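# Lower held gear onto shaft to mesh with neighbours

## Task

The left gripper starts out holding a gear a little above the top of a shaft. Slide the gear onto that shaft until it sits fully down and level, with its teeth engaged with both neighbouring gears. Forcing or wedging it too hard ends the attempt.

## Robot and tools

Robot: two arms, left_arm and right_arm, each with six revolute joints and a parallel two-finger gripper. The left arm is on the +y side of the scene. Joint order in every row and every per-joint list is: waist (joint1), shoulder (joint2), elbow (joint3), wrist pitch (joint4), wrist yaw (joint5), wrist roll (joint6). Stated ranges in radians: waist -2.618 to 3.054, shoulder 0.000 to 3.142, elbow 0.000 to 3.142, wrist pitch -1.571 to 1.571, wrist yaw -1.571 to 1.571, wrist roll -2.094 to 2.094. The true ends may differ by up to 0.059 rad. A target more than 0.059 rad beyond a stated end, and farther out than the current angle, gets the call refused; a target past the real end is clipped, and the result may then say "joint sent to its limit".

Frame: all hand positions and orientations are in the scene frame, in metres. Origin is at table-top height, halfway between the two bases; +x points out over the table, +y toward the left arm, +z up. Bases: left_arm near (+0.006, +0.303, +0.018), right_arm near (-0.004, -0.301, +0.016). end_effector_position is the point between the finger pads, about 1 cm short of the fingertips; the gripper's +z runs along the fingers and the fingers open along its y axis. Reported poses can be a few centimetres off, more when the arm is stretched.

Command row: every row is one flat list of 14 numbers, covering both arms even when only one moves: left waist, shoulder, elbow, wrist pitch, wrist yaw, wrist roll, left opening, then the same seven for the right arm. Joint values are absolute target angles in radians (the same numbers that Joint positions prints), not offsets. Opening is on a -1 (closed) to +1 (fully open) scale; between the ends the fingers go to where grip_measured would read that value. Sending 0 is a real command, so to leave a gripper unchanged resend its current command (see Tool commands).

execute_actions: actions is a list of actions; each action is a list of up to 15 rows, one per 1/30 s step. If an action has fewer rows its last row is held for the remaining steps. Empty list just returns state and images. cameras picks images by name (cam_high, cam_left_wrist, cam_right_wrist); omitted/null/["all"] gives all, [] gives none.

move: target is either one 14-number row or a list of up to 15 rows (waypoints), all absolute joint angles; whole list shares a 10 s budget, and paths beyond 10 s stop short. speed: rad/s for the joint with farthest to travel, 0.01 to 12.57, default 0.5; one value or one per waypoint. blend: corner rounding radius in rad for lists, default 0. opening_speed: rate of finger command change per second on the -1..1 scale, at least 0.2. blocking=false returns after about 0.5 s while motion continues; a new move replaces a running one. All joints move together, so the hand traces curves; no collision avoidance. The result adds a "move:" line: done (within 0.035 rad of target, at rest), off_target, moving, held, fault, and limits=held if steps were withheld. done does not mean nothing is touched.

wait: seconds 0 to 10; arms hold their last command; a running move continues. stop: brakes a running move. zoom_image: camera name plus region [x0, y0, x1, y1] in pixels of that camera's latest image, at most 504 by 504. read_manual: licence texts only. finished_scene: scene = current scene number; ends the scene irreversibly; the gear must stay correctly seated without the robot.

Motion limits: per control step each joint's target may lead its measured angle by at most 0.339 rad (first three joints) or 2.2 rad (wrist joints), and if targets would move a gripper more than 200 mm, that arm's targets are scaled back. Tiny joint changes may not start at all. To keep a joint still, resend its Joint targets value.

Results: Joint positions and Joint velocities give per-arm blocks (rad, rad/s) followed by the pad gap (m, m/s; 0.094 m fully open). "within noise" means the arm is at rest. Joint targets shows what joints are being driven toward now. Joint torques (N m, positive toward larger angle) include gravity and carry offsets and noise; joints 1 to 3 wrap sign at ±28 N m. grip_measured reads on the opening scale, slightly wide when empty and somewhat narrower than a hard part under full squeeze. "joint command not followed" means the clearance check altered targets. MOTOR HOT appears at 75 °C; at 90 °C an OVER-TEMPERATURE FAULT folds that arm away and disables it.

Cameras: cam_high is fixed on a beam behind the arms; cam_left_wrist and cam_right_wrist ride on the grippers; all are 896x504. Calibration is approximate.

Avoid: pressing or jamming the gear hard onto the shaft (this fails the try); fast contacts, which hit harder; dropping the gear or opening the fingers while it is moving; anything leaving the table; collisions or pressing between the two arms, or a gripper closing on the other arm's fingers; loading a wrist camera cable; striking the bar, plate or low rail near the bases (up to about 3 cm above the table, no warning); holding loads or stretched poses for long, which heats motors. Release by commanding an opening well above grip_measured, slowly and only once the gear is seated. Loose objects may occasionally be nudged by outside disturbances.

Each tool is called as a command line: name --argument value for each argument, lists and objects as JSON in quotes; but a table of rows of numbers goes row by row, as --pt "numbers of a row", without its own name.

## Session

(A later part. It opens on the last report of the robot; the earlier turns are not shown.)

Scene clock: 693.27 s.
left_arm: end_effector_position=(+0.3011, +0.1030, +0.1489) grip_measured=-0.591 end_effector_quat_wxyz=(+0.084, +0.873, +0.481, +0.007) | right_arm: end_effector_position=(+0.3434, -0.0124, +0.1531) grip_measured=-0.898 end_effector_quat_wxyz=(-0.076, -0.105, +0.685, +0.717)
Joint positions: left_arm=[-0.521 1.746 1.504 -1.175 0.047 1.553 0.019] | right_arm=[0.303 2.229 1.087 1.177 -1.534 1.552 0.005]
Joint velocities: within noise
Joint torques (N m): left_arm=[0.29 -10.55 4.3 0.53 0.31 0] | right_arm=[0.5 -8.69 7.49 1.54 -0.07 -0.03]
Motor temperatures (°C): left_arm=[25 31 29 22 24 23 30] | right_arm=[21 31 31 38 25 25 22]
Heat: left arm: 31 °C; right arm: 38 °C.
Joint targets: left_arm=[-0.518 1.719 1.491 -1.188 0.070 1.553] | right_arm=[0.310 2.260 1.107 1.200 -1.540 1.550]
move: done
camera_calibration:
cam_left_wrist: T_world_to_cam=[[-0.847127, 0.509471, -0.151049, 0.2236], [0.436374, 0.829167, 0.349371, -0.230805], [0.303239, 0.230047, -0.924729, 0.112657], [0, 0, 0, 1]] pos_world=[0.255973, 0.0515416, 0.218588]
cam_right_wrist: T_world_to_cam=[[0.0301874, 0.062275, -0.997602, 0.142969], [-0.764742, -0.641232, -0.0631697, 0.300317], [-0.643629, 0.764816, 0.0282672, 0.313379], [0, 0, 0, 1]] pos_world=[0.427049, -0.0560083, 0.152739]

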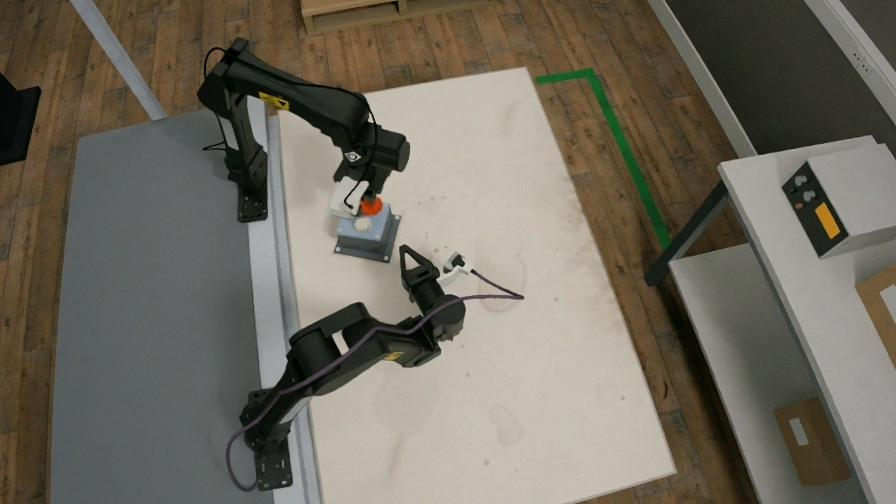

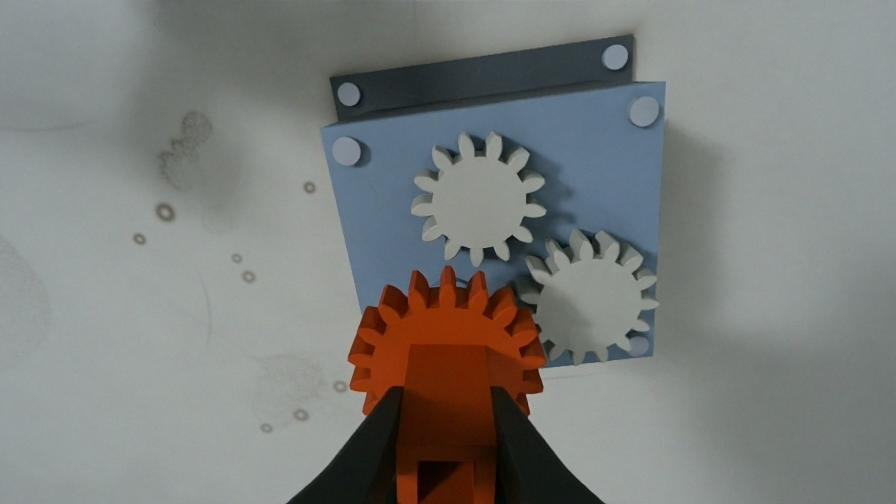

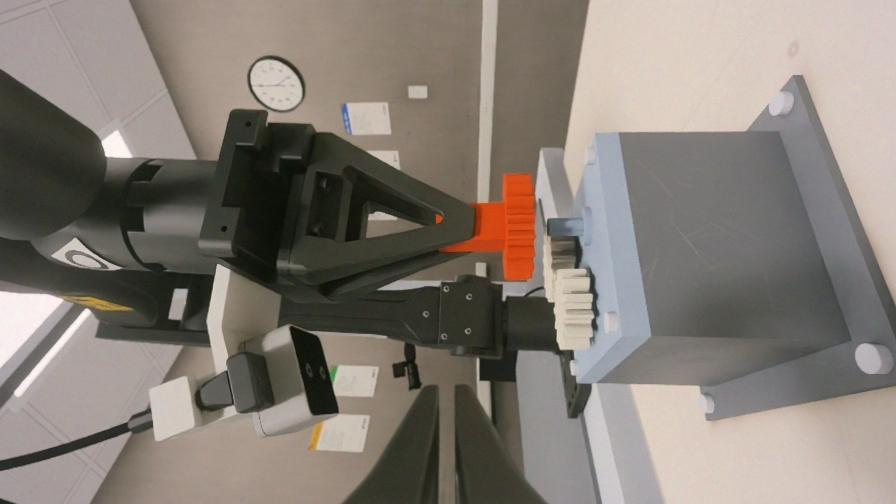

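move --target '[-0.518,1.719,1.464,-1.160,0.070,1.553,-1,0.31,2.26,1.107,1.20,-1.54,1.55,-0.9]' --speed 0.05 --cameras '["cam_right_wrist"]'

zoom_image --camera "cam_right_wrist" --region '[480, 160, 620, 300]'

move --target '[-0.518,1.719,1.464,-1.160,0.070,1.553,-1,0.31,2.26,1.107,1.20,-1.54,-1.55,-0.9]' --cameras '["cam_right_wrist"]'

zoom_image --camera "cam_right_wrist" --region '[270, 100, 410, 240]'

Scene clock: 751.67 s.
left_arm: end_effector_position=(+0.3010, +0.1029, +0.1420) grip_measured=-0.591 end_effector_quat_wxyz=(+0.084, +0.873, +0.481, +0.007) | right_arm: end_effector_position=(+0.3434, -0.0124, +0.1531) grip_measured=-0.898 end_effector_quat_wxyz=(-0.076, -0.104, +0.685, +0.717)
Joint positions: left_arm=[-0.521 1.746 1.477 -1.147 0.047 1.553 0.019] | right_arm=[0.303 2.229 1.087 1.177 -1.534 1.553 0.005]
Joint velocities: within noise
Joint torques (N m): left_arm=[0.29 -10.55 4.31 0.56 0.3 0] | right_arm=[0.51 -8.69 7.5 1.54 -0.07 -0.02]
Motor temperatures (°C): left_arm=[25 32 29 22 24 23 31] | right_arm=[21 31 31 39 25 25 22]
Heat: left arm: 32 °C; right arm: 39 °C.
Joint targets: left_arm=[-0.518 1.719 1.464 -1.160 0.070 1.553] | right_arm=[0.310 2.260 1.107 1.200 -1.540 1.550]
move: done
camera_calibration:
cam_right_wrist: T_world_to_cam=[[0.0295375, 0.0621168, -0.997632, 0.143144], [-0.764774, -0.641253, -0.0625703, 0.300231], [-0.643621, 0.764811, 0.0285643, 0.313333], [0, 0, 0, 1]] pos_world=[0.427049, -0.0560083, 0.15264]
Images, in order (width x height): cam_right_wrist 896x504.

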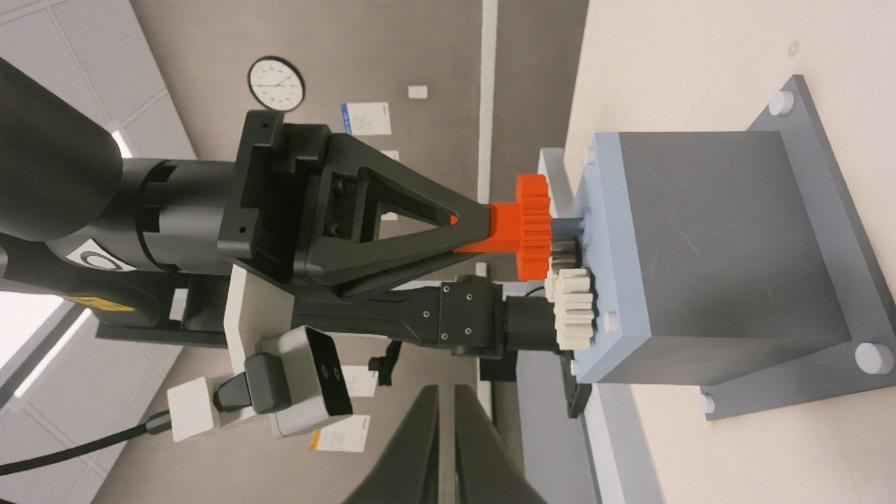

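Scaled by 3.600.

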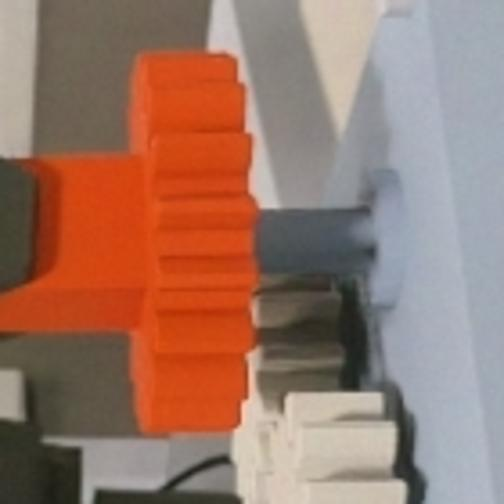

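Scene clock: 758.63 s.
left_arm: end_effector_position=(+0.3011, +0.1028, +0.1421) grip_measured=-0.591 end_effector_quat_wxyz=(+0.084, +0.873, +0.481, +0.007) | right_arm: end_effector_position=(+0.3434, -0.0124, +0.1536) grip_measured=-0.898 end_effector_quat_wxyz=(+0.716, -0.687, -0.093, +0.088)
Joint positions: left_arm=[-0.521 1.746 1.477 -1.147 0.047 1.553 0.019] | right_arm=[0.303 2.229 1.087 1.184 -1.534 -1.549 0.005]
Joint velocities: within noise
Joint torques (N m): left_arm=[0.28 -10.56 4.31 0.53 0.31 0] | right_arm=[0.51 -8.69 7.53 1.46 -0.06 0.01]
Motor temperatures (°C): left_arm=[25 33 29 23 24 23 31] | right_arm=[21 31 31 39 25 25 22]
Heat: left arm: 33 °C; right arm: 39 °C.
Joint targets: left_arm=[-0.518 1.719 1.464 -1.160 0.070 1.553] | right_arm=[0.310 2.260 1.107 1.200 -1.540 -1.550]
move: done
camera_calibration:
cam_right_wrist: T_world_to_cam=[[-0.00382281, -0.0286168, 0.999583, -0.152793], [0.982658, -0.185423, -0.00155033, -0.303564], [0.18539, 0.982242, 0.0288293, 0.0312487], [0, 0, 0, 1]] pos_world=[0.291922, -0.0913539, 0.151358]
Images, in order (width x height): cam_right_wrist 896x504.

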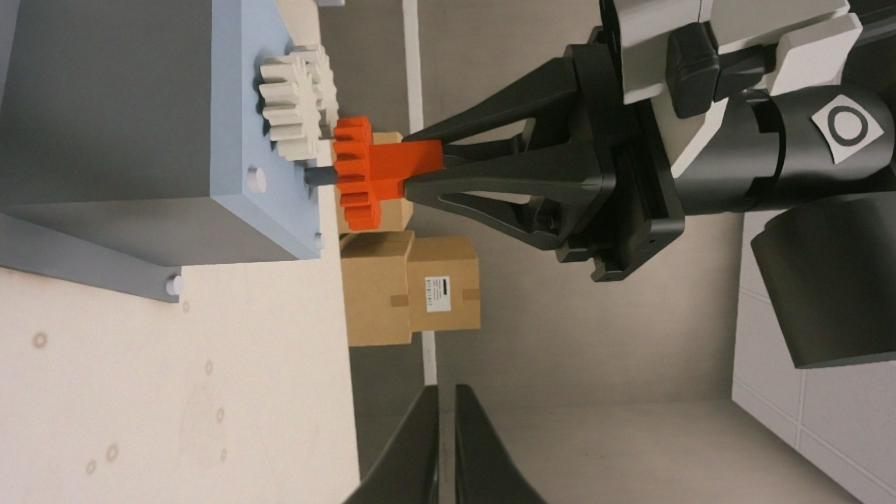

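Scaled by 3.600.

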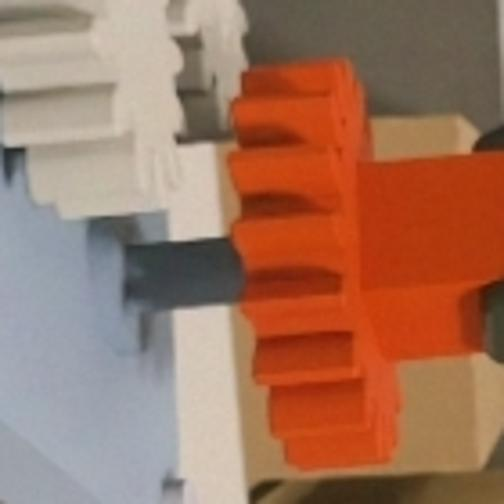

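move --target '[-0.518,1.719,1.456,-1.152,0.070,1.553,-1,0.31,2.26,1.107,1.20,-1.54,-1.55,-0.9]' --speed 0.03 --cameras '[]'

move --target '[-0.518,1.719,1.449,-1.145,0.070,1.553,-1,0.31,2.26,1.107,1.20,-1.54,-1.55,-0.9]' --speed 0.03

zoom_image --camera "cam_right_wrist" --region '[270, 100, 410, 240]'

zoom_image --camera "cam_left_wrist" --region '[430, 220, 670, 390]'

Scene clock: 768.90 s.
left_arm: end_effector_position=(+0.3008, +0.1030, +0.1400) grip_measured=-0.591 end_effector_quat_wxyz=(+0.084, +0.873, +0.481, +0.007) | right_arm: end_effector_position=(+0.3434, -0.0124, +0.1536) grip_measured=-0.898 end_effector_quat_wxyz=(+0.716, -0.687, -0.093, +0.087)
Joint positions: left_arm=[-0.521 1.746 1.469 -1.14 0.047 1.553 0.019] | right_arm=[0.303 2.229 1.087 1.184 -1.534 -1.55 0.005]
Joint velocities: within noise
Joint torques (N m): left_arm=[0.29 -10.55 4.3 0.53 0.31 0.01] | right_arm=[0.5 -8.69 7.5 1.45 -0.07 0]
Motor temperatures (°C): left_arm=[25 33 28 23 24 23 31] | right_arm=[21 31 31 39 25 25 22]
Heat: left arm: 33 °C; right arm: 39 °C.
Joint targets: left_arm=[-0.518 1.719 1.456 -1.152 0.070 1.553] | right_arm=[0.310 2.260 1.107 1.200 -1.540 -1.550]
move: done
No camera images: "cameras" was empty.

Scene clock: 769.60 s.
left_arm: end_effector_position=(+0.3005, +0.1032, +0.1382) grip_measured=-0.591 end_effector_quat_wxyz=(+0.083, +0.873, +0.481, +0.007) | right_arm: end_effector_position=(+0.3434, -0.0124, +0.1536) grip_measured=-0.898 end_effector_quat_wxyz=(+0.716, -0.687, -0.093, +0.087)
Joint positions: left_arm=[-0.521 1.746 1.462 -1.134 0.047 1.553 0.019] | right_arm=[0.303 2.229 1.087 1.184 -1.534 -1.55 0.005]
Joint velocities: within noise
Joint torques (N m): left_arm=[0.31 -10.54 4.29 0.55 0.31 0] | right_arm=[0.51 -8.69 7.5 1.46 -0.06 0]
Motor temperatures (°C): left_arm=[25 33 28 23 24 23 31] | right_arm=[21 31 31 38 25 25 22]
Heat: left arm: 33 °C; right arm: 38 °C.
Joint targets: left_arm=[-0.518 1.719 1.449 -1.145 0.070 1.553] | right_arm=[0.310 2.260 1.107 1.200 -1.540 -1.550]
move: done
camera_calibration:
cam_left_wrist: T_world_to_cam=[[-0.847295, 0.509604, -0.149647, 0.221185], [0.436811, 0.828891, 0.34948, -0.227043], [0.302137, 0.230746, -0.924916, 0.103298], [0, 0, 0, 1]] pos_world=[0.255374, 0.0516415, 0.207989]
cam_right_wrist: T_world_to_cam=[[-0.00457, -0.0287774, 0.999575, -0.15249], [0.982654, -0.185446, -0.000846272, -0.303671], [0.185391, 0.982233, 0.0291257, 0.0312055], [0, 0, 0, 1]] pos_world=[0.291922, -0.0913539, 0.151259]

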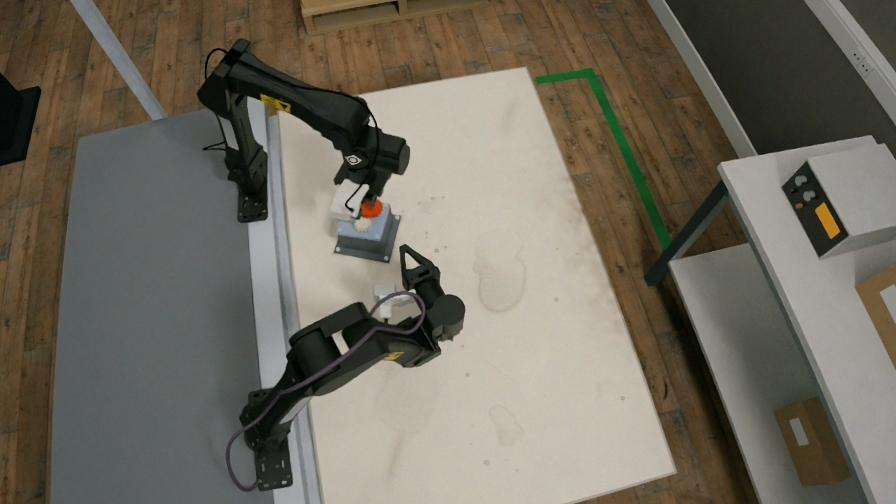

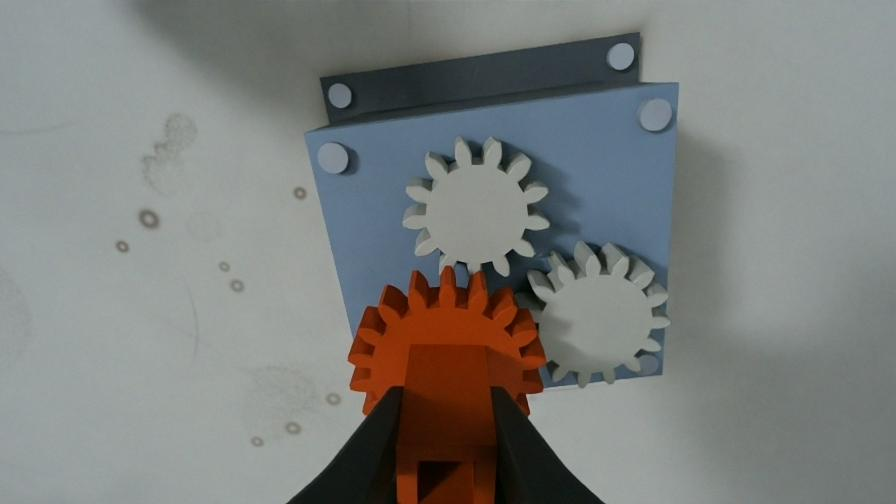

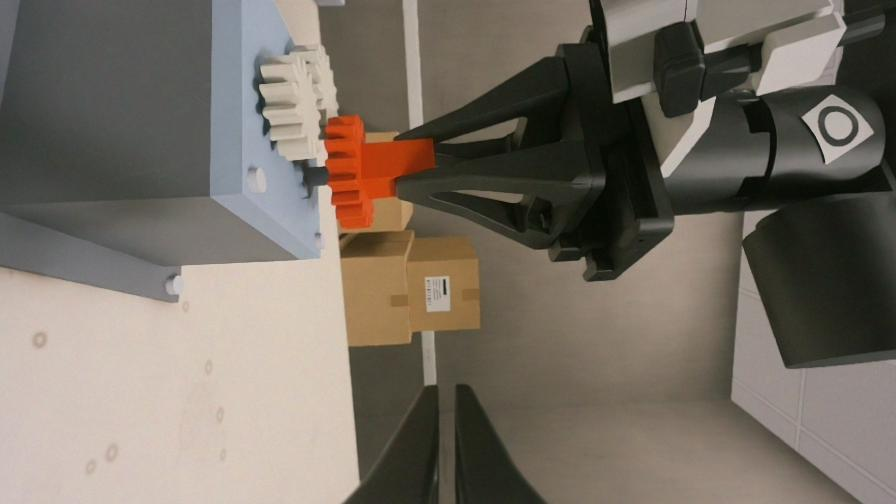

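Scaled by 3.600.

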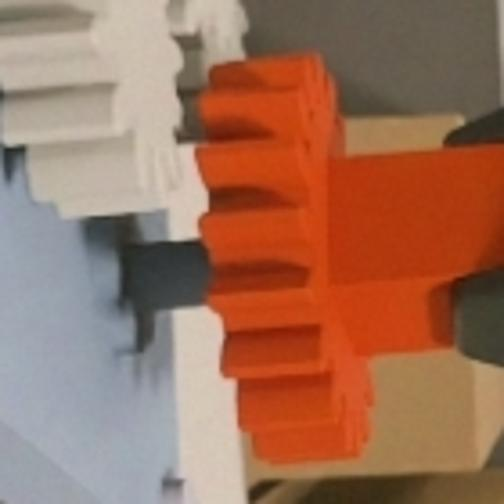

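Scaled by 2.100.

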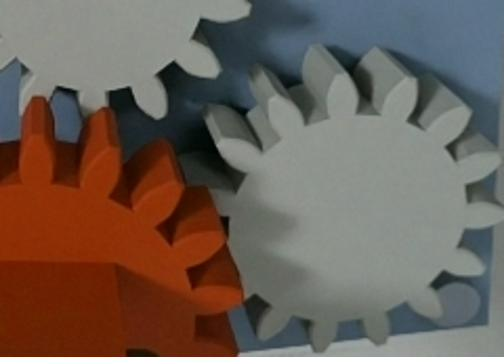

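move --target '[-0.518,1.719,1.449,-1.141,0.070,1.553,-1,0.31,2.26,1.107,1.20,-1.54,1.55,-0.9]' --cameras '["cam_right_wrist"]'

zoom_image --camera "cam_right_wrist" --region '[480, 160, 620, 300]'

Scene clock: 787.93 s.
left_arm: end_effector_position=(+0.3006, +0.1031, +0.1382) grip_measured=-0.591 end_effector_quat_wxyz=(+0.083, +0.873, +0.481, +0.007) | right_arm: end_effector_position=(+0.3434, -0.0124, +0.1531) grip_measured=-0.898 end_effector_quat_wxyz=(-0.076, -0.105, +0.685, +0.717)
Joint positions: left_arm=[-0.521 1.746 1.462 -1.133 0.047 1.553 0.019] | right_arm=[0.303 2.229 1.087 1.177 -1.534 1.552 0.005]
Joint velocities: within noise
Joint torques (N m): left_arm=[0.29 -10.55 4.31 0.58 0.31 0] | right_arm=[0.5 -8.69 7.49 1.53 -0.07 0]
Motor temperatures (°C): left_arm=[25 33 29 23 24 23 31] | right_arm=[21 31 31 38 25 25 22]
Heat: left arm: 33 °C; right arm: 38 °C.
Joint targets: left_arm=[-0.518 1.719 1.449 -1.141 0.070 1.553] | right_arm=[0.310 2.260 1.107 1.200 -1.540 1.550]
move: done
camera_calibration:
cam_right_wrist: T_world_to_cam=[[0.0301874, 0.062275, -0.997602, 0.142969], [-0.764742, -0.641232, -0.0631697, 0.300317], [-0.643629, 0.764816, 0.0282672, 0.313379], [0, 0, 0, 1]] pos_world=[0.427049, -0.0560083, 0.152739]
Images, in order (width x height): cam_right_wrist 896x504.

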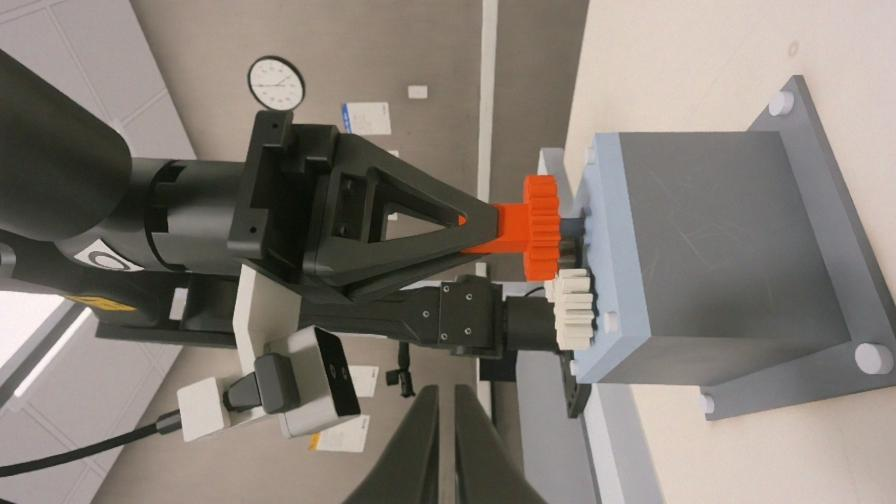

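Scaled by 3.600.

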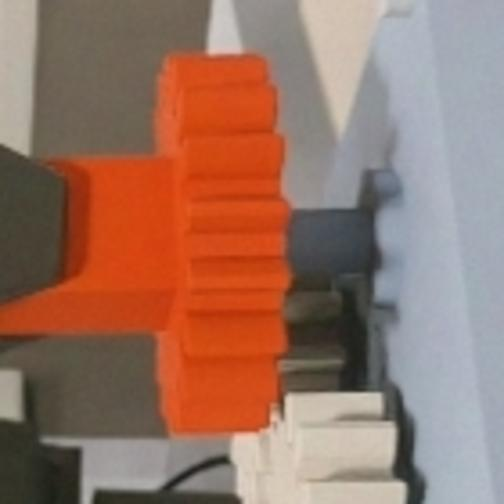

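move --target '[-0.510,1.719,1.445,-1.133,0.070,1.553,-1,0.31,2.26,1.107,1.20,-1.54,1.55,-0.9]' --speed 0.03 --cameras '["cam_right_wrist"]'

zoom_image --camera "cam_right_wrist" --region '[480, 160, 620, 300]'

move --target '[-0.510,1.719,1.445,-1.133,0.070,1.553,-1,0.31,2.26,1.107,1.20,-1.54,-1.55,-0.9]' --cameras '["cam_right_wrist","cam_left_wrist"]'

zoom_image --camera "cam_right_wrist" --region '[270, 100, 410, 240]'

zoom_image --camera "cam_left_wrist" --region '[380, 220, 620, 400]'

Scene clock: 800.10 s.
left_arm: end_effector_position=(+0.3016, +0.1041, +0.1372) grip_measured=-0.591 end_effector_quat_wxyz=(+0.085, +0.871, +0.483, +0.005) | right_arm: end_effector_position=(+0.3434, -0.0124, +0.1531) grip_measured=-0.898 end_effector_quat_wxyz=(-0.076, -0.104, +0.685, +0.717)
Joint positions: left_arm=[-0.515 1.746 1.458 -1.128 0.051 1.553 0.019] | right_arm=[0.303 2.229 1.087 1.177 -1.534 1.553 0.005]
Joint velocities: within noise
Joint torques (N m): left_arm=[0.44 -10.55 4.34 0.62 0.26 0] | right_arm=[0.51 -8.7 7.5 1.54 -0.07 -0.02]
Motor temperatures (°C): left_arm=[25 33 29 23 24 23 31] | right_arm=[21 32 31 39 25 25 22]
Heat: left arm: 33 °C; right arm: 39 °C.
Joint targets: left_arm=[-0.510 1.719 1.445 -1.133 0.070 1.553] | right_arm=[0.310 2.260 1.107 1.200 -1.540 1.550]
move: done
camera_calibration:
cam_right_wrist: T_world_to_cam=[[0.0295375, 0.0621168, -0.997632, 0.143144], [-0.764774, -0.641253, -0.0625703, 0.300231], [-0.643621, 0.764811, 0.0285643, 0.313333], [0, 0, 0, 1]] pos_world=[0.427049, -0.0560083, 0.15264]
Images, in order (width x height): cam_right_wrist 896x504.

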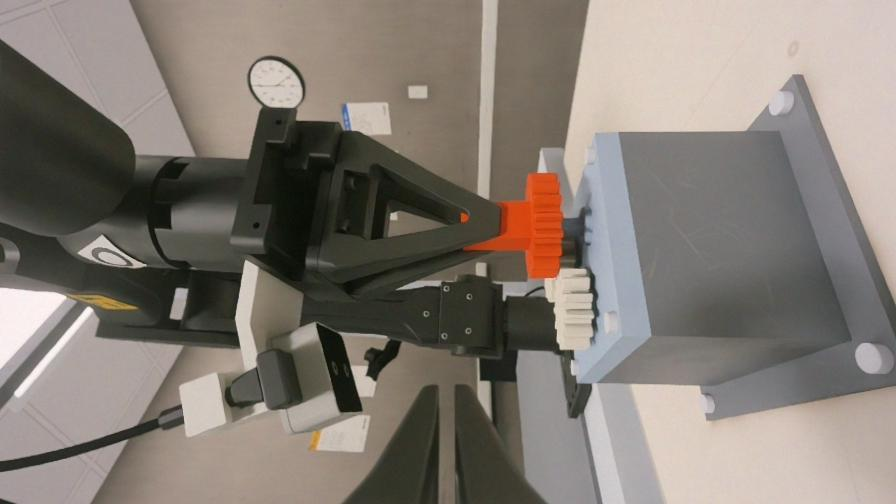

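Scaled by 3.600.

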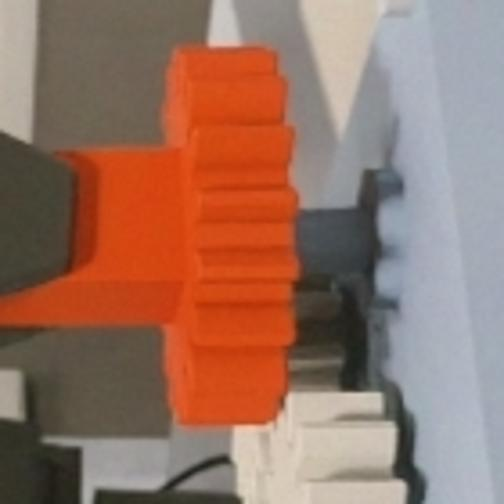

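Scene clock: 807.07 s.
left_arm: end_effector_position=(+0.3015, +0.1042, +0.1370) grip_measured=-0.591 end_effector_quat_wxyz=(+0.085, +0.871, +0.483, +0.005) | right_arm: end_effector_position=(+0.3434, -0.0124, +0.1536) grip_measured=-0.898 end_effector_quat_wxyz=(+0.716, -0.687, -0.093, +0.088)
Joint positions: left_arm=[-0.515 1.746 1.457 -1.128 0.051 1.553 0.019] | right_arm=[0.303 2.229 1.087 1.184 -1.534 -1.549 0.005]
Joint velocities: within noise
Joint torques (N m): left_arm=[0.43 -10.55 4.36 0.61 0.25 0.01] | right_arm=[0.51 -8.69 7.51 1.46 -0.06 0]
Motor temperatures (°C): left_arm=[25 33 29 23 24 23 31] | right_arm=[21 32 31 39 25 25 22]
Heat: left arm: 33 °C; right arm: 39 °C.
Joint targets: left_arm=[-0.510 1.719 1.445 -1.133 0.070 1.553] | right_arm=[0.310 2.260 1.107 1.200 -1.540 -1.550]
move: done
camera_calibration:
cam_left_wrist: T_world_to_cam=[[-0.850281, 0.504373, -0.150433, 0.222884], [0.432809, 0.832671, 0.345451, -0.226587], [0.299497, 0.228621, -0.926301, 0.102868], [0, 0, 0, 1]] pos_world=[0.256774, 0.0527383, 0.20709]
cam_right_wrist: T_world_to_cam=[[-0.00382281, -0.0286168, 0.999583, -0.152793], [0.982658, -0.185423, -0.00155033, -0.303564], [0.18539, 0.982242, 0.0288293, 0.0312487], [0, 0, 0, 1]] pos_world=[0.291922, -0.0913539, 0.151358]
Images, in order (width x height): cam_left_wrist 896x504, cam_right_wrist 896x504.

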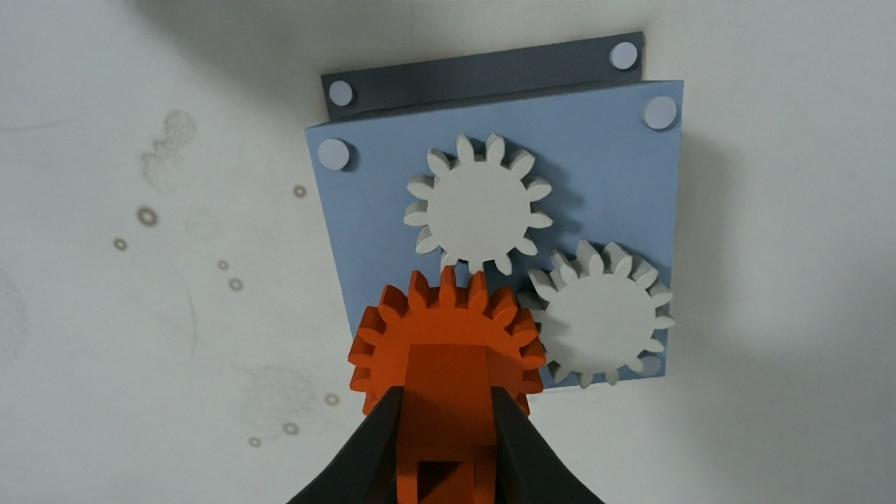

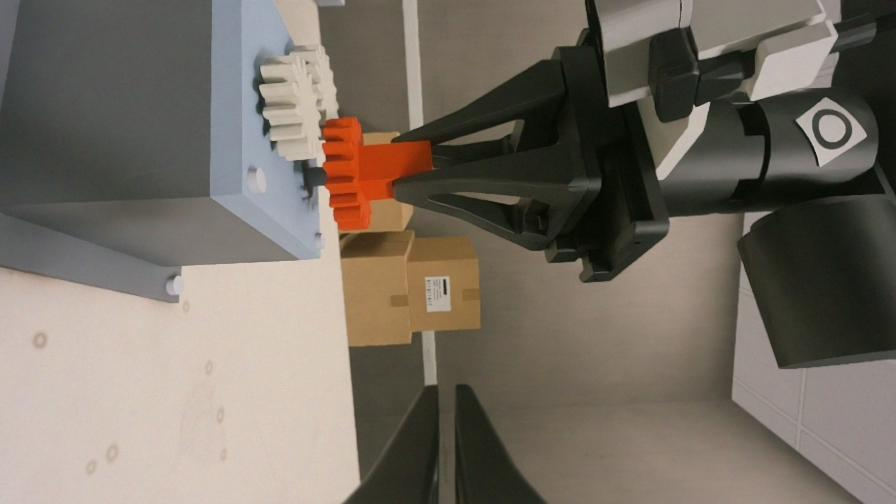

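Scaled by 3.600.

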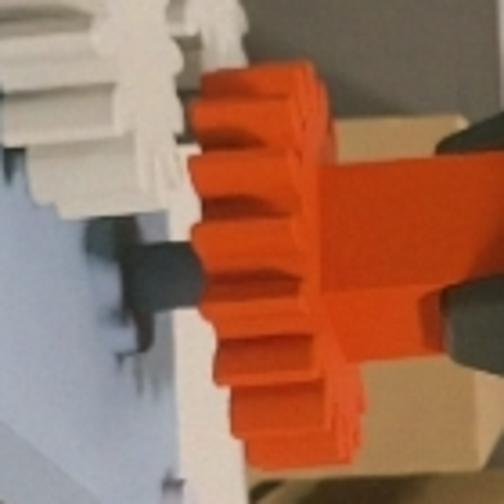

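Scaled by 2.100.

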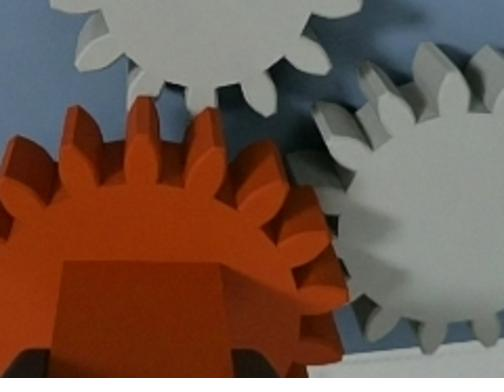

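move --target '[-0.510,1.719,1.445,-1.129,0.077,1.735,-1,0.31,2.26,1.107,1.20,-1.54,-1.55,-0.9]' --speed 0.1 --cameras '["cam_right_wrist","cam_left_wrist"]'

zoom_image --camera "cam_left_wrist" --region '[380, 220, 620, 400]'

zoom_image --camera "cam_right_wrist" --region '[270, 100, 410, 240]'

Scene clock: 827.17 s.
left_arm: end_effector_position=(+0.3012, +0.1038, +0.1371) grip_measured=-0.591 end_effector_quat_wxyz=(+0.085, +0.910, +0.406, +0.012) | right_arm: end_effector_position=(+0.3434, -0.0124, +0.1536) grip_measured=-0.898 end_effector_quat_wxyz=(+0.716, -0.687, -0.093, +0.087)
Joint positions: left_arm=[-0.515 1.746 1.457 -1.128 0.054 1.727 0.019] | right_arm=[0.303 2.229 1.087 1.184 -1.534 -1.55 0.005]
Joint velocities: within noise
Joint torques (N m): left_arm=[0.43 -10.54 4.36 0.65 0.31 0.09] | right_arm=[0.51 -8.69 7.51 1.46 -0.07 0]
Motor temperatures (°C): left_arm=[25 33 29 23 24 23 31] | right_arm=[21 32 31 38 25 25 22]
Heat: left arm: 33 °C; right arm: 38 °C.
Joint targets: left_arm=[-0.510 1.719 1.445 -1.129 0.077 1.735] | right_arm=[0.310 2.260 1.107 1.200 -1.540 -1.550]
move: done
camera_calibration:
cam_left_wrist: T_world_to_cam=[[-0.747682, 0.644106, -0.161552, 0.178971], [0.559998, 0.742325, 0.367906, -0.258167], [0.356895, 0.184608, -0.915722, 0.0888683], [0, 0, 0, 1]] pos_world=[0.24667, 0.0599612, 0.205273]
cam_right_wrist: T_world_to_cam=[[-0.00457, -0.0287774, 0.999575, -0.15249], [0.982654, -0.185446, -0.000846272, -0.303671], [0.185391, 0.982233, 0.0291257, 0.0312055], [0, 0, 0, 1]] pos_world=[0.291922, -0.0913539, 0.151259]
Images, in order (width x height): cam_left_wrist 896x504, cam_right_wrist 896x504.

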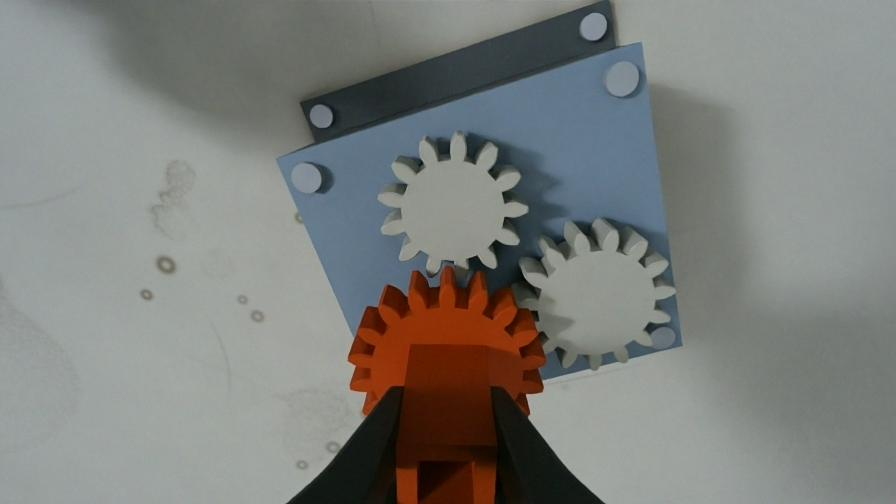

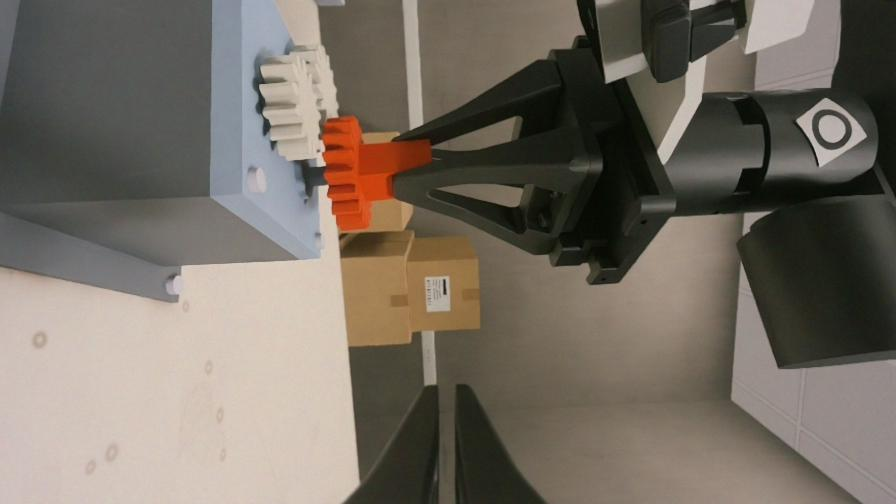

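Scaled by 2.100.

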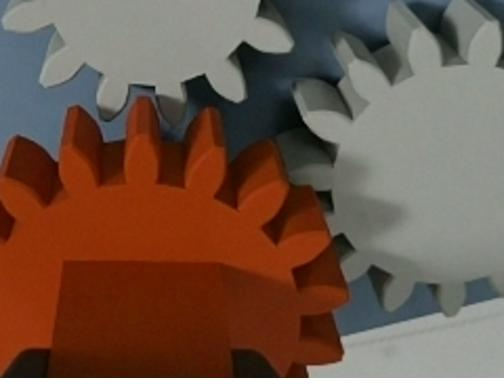

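Scaled by 3.600.

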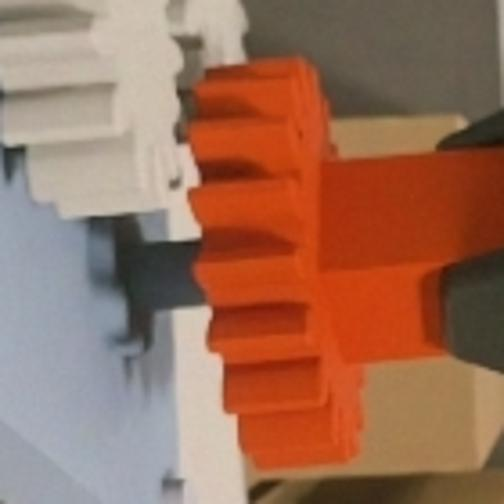

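zoom_image --camera "cam_left_wrist" --region '[490, 250, 600, 360]'

zoom_image --camera "cam_left_wrist" --region '[400, 220, 510, 330]'

Scaled by 4.582.

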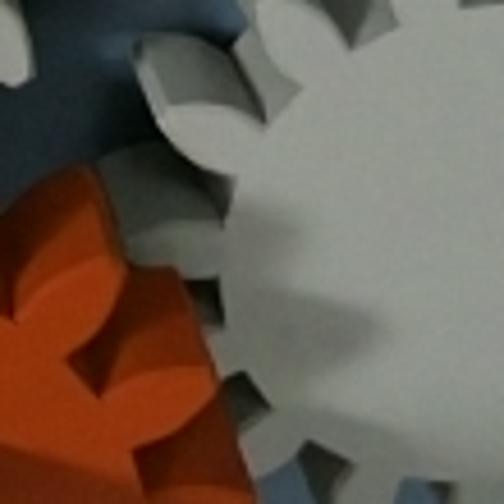

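Scaled by 4.582.

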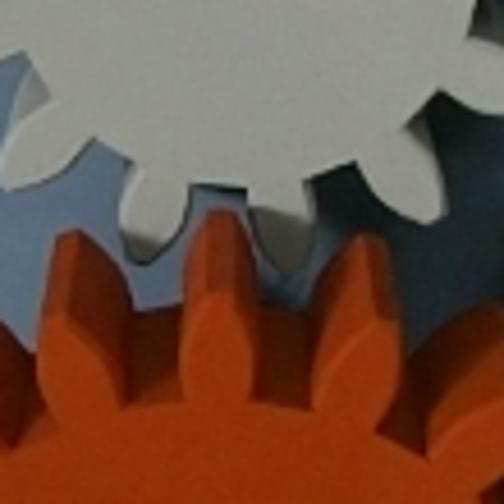

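move --target '[-0.510,1.719,1.445,-1.127,0.077,1.735,-1,0.31,2.26,1.107,1.20,-1.54,1.55,-0.9]' --cameras '["cam_right_wrist"]'

zoom_image --camera "cam_right_wrist" --region '[480, 160, 620, 300]'

Scene clock: 848.33 s.
left_arm: end_effector_position=(+0.3012, +0.1038, +0.1371) grip_measured=-0.591 end_effector_quat_wxyz=(+0.085, +0.910, +0.405, +0.012) | right_arm: end_effector_position=(+0.3434, -0.0124, +0.1531) grip_measured=-0.898 end_effector_quat_wxyz=(-0.076, -0.105, +0.685, +0.717)
Joint positions: left_arm=[-0.515 1.746 1.457 -1.128 0.054 1.727 0.019] | right_arm=[0.303 2.229 1.087 1.177 -1.534 1.552 0.005]
Joint velocities: within noise
Joint torques (N m): left_arm=[0.44 -10.55 4.36 0.67 0.31 0.09] | right_arm=[0.5 -8.7 7.49 1.53 -0.07 0.02]
Motor temperatures (°C): left_arm=[25 33 29 23 24 23 31] | right_arm=[21 32 31 38 25 25 22]
Heat: left arm: 33 °C; right arm: 38 °C.
Joint targets: left_arm=[-0.510 1.719 1.445 -1.127 0.077 1.735] | right_arm=[0.310 2.260 1.107 1.200 -1.540 1.550]
move: done
camera_calibration:
cam_right_wrist: T_world_to_cam=[[0.0301874, 0.062275, -0.997602, 0.142969], [-0.764742, -0.641232, -0.0631697, 0.300317], [-0.643629, 0.764816, 0.0282672, 0.313379], [0, 0, 0, 1]] pos_world=[0.427049, -0.0560083, 0.152739]
Images, in order (width x height): cam_right_wrist 896x504.

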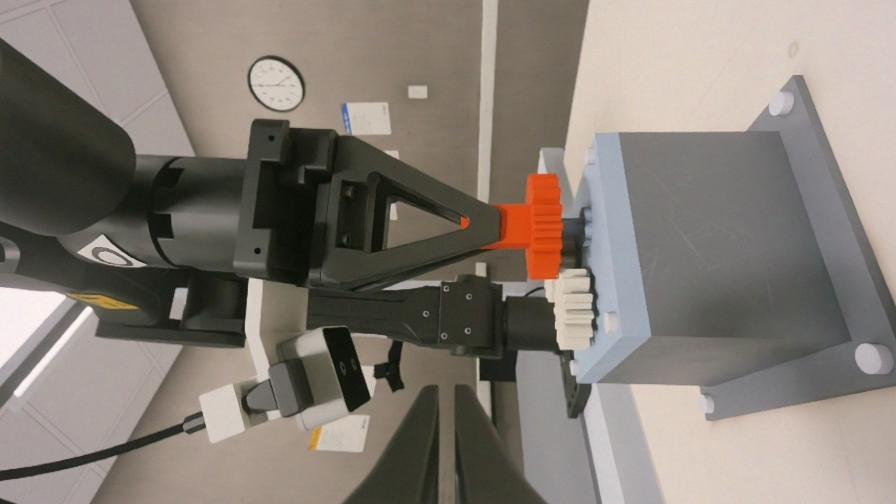

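Scaled by 3.600.

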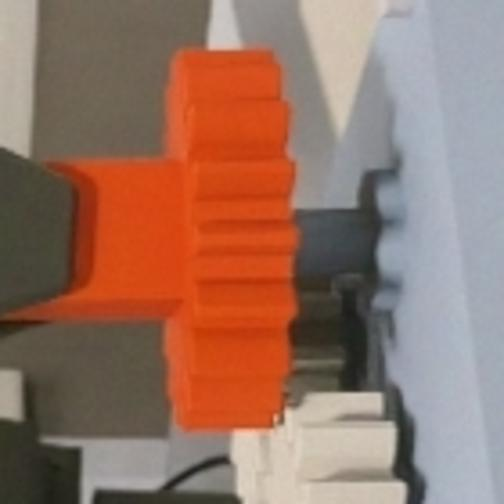

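move --target '[-0.510,1.719,1.439,-1.116,0.080,1.735,-1,0.31,2.26,1.107,1.20,-1.54,1.55,-0.9]' --speed 0.03 --cameras '["cam_right_wrist"]'

zoom_image --camera "cam_right_wrist" --region '[480, 160, 620, 300]'

move --target '[-0.510,1.719,1.439,-1.116,0.080,1.735,-1,0.31,2.26,1.107,1.20,-1.54,-1.55,-0.9]' --cameras '["cam_right_wrist","cam_left_wrist"]'

zoom_image --camera "cam_right_wrist" --region '[270, 100, 410, 240]'

zoom_image --camera "cam_left_wrist" --region '[380, 220, 620, 400]'

Scene clock: 858.87 s.
left_arm: end_effector_position=(+0.3012, +0.1037, +0.1358) grip_measured=-0.591 end_effector_quat_wxyz=(+0.085, +0.910, +0.405, +0.012) | right_arm: end_effector_position=(+0.3434, -0.0124, +0.1531) grip_measured=-0.898 end_effector_quat_wxyz=(-0.076, -0.104, +0.685, +0.717)
Joint positions: left_arm=[-0.515 1.746 1.452 -1.122 0.054 1.728 0.019] | right_arm=[0.303 2.229 1.087 1.177 -1.534 1.553 0.005]
Joint velocities: within noise
Joint torques (N m): left_arm=[0.43 -10.54 4.31 0.73 0.34 0.09] | right_arm=[0.5 -8.69 7.5 1.53 -0.07 -0.02]
Motor temperatures (°C): left_arm=[25 34 29 23 24 23 31] | right_arm=[21 32 31 38 25 25 22]
Heat: left arm: 34 °C; right arm: 38 °C.
Joint targets: left_arm=[-0.510 1.719 1.439 -1.116 0.080 1.735] | right_arm=[0.310 2.260 1.107 1.200 -1.540 1.550]
move: done
camera_calibration:
cam_right_wrist: T_world_to_cam=[[0.0295375, 0.0621168, -0.997632, 0.143144], [-0.764774, -0.641253, -0.0625703, 0.300231], [-0.643621, 0.764811, 0.0285643, 0.313333], [0, 0, 0, 1]] pos_world=[0.427049, -0.0560083, 0.15264]
Images, in order (width x height): cam_right_wrist 896x504.

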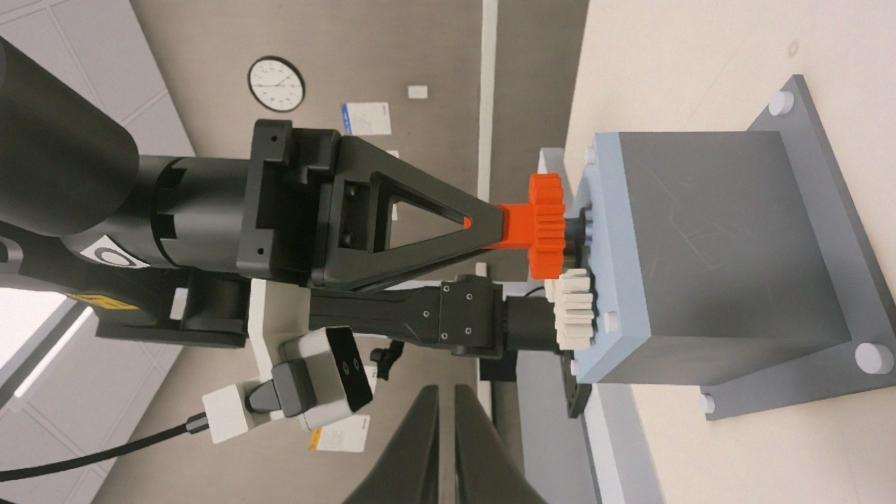

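Scaled by 3.600.

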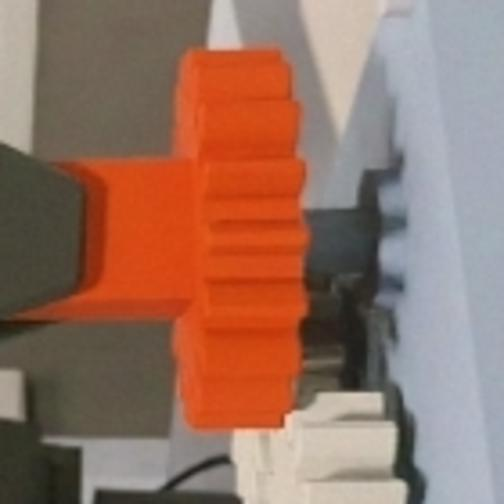

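Scene clock: 865.83 s.
left_arm: end_effector_position=(+0.3012, +0.1037, +0.1358) grip_measured=-0.591 end_effector_quat_wxyz=(+0.085, +0.910, +0.405, +0.012) | right_arm: end_effector_position=(+0.3434, -0.0124, +0.1536) grip_measured=-0.898 end_effector_quat_wxyz=(+0.716, -0.687, -0.093, +0.088)
Joint positions: left_arm=[-0.515 1.746 1.452 -1.122 0.054 1.728 0.019] | right_arm=[0.303 2.229 1.087 1.184 -1.534 -1.549 0.005]
Joint velocities: within noise
Joint torques (N m): left_arm=[0.43 -10.54 4.31 0.73 0.34 0.09] | right_arm=[0.51 -8.69 7.5 1.46 -0.07 0]
Motor temperatures (°C): left_arm=[25 34 29 23 24 23 31] | right_arm=[21 32 31 38 25 25 22]
Heat: left arm: 34 °C; right arm: 38 °C.
Joint targets: left_arm=[-0.510 1.719 1.439 -1.116 0.080 1.735] | right_arm=[0.310 2.260 1.107 1.200 -1.540 -1.550]
move: done
camera_calibration:
cam_left_wrist: T_world_to_cam=[[-0.746926, 0.644871, -0.161996, 0.178545], [0.560747, 0.74186, 0.367706, -0.257749], [0.357301, 0.18381, -0.915724, 0.0876613], [0, 0, 0, 1]] pos_world=[0.24657, 0.0599621, 0.203973]
cam_right_wrist: T_world_to_cam=[[-0.00382281, -0.0286168, 0.999583, -0.152793], [0.982658, -0.185423, -0.00155033, -0.303564], [0.18539, 0.982242, 0.0288293, 0.0312487], [0, 0, 0, 1]] pos_world=[0.291922, -0.0913539, 0.151358]
Images, in order (width x height): cam_left_wrist 896x504, cam_right_wrist 896x504.

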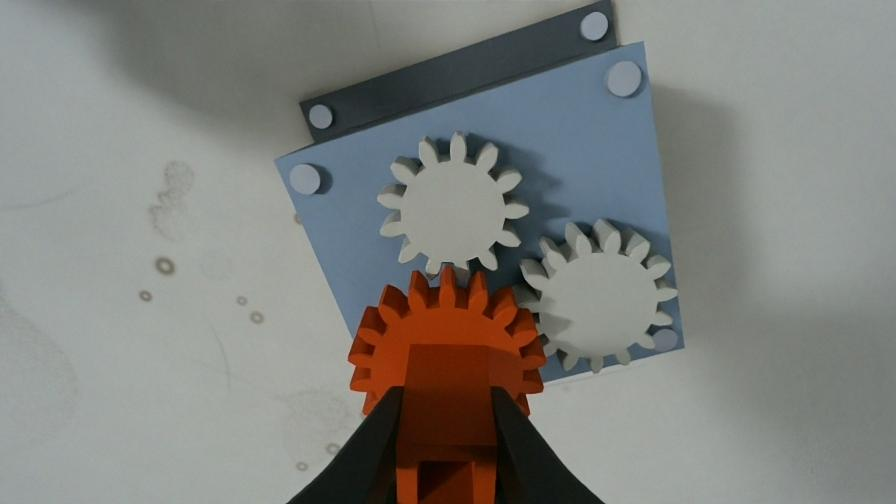

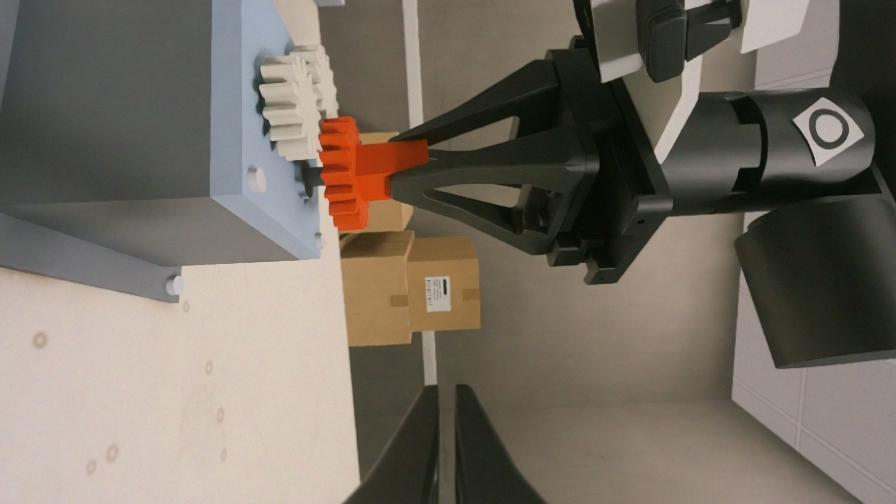

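Scaled by 3.600.

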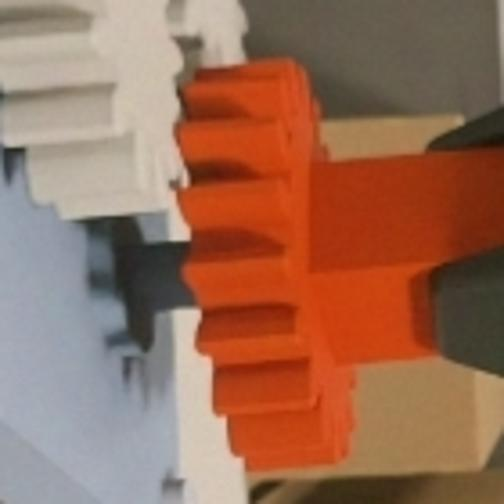

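Scaled by 2.100.

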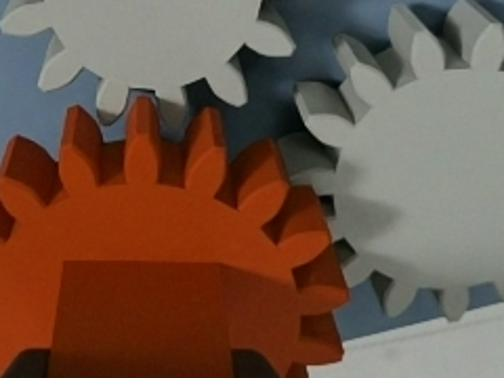

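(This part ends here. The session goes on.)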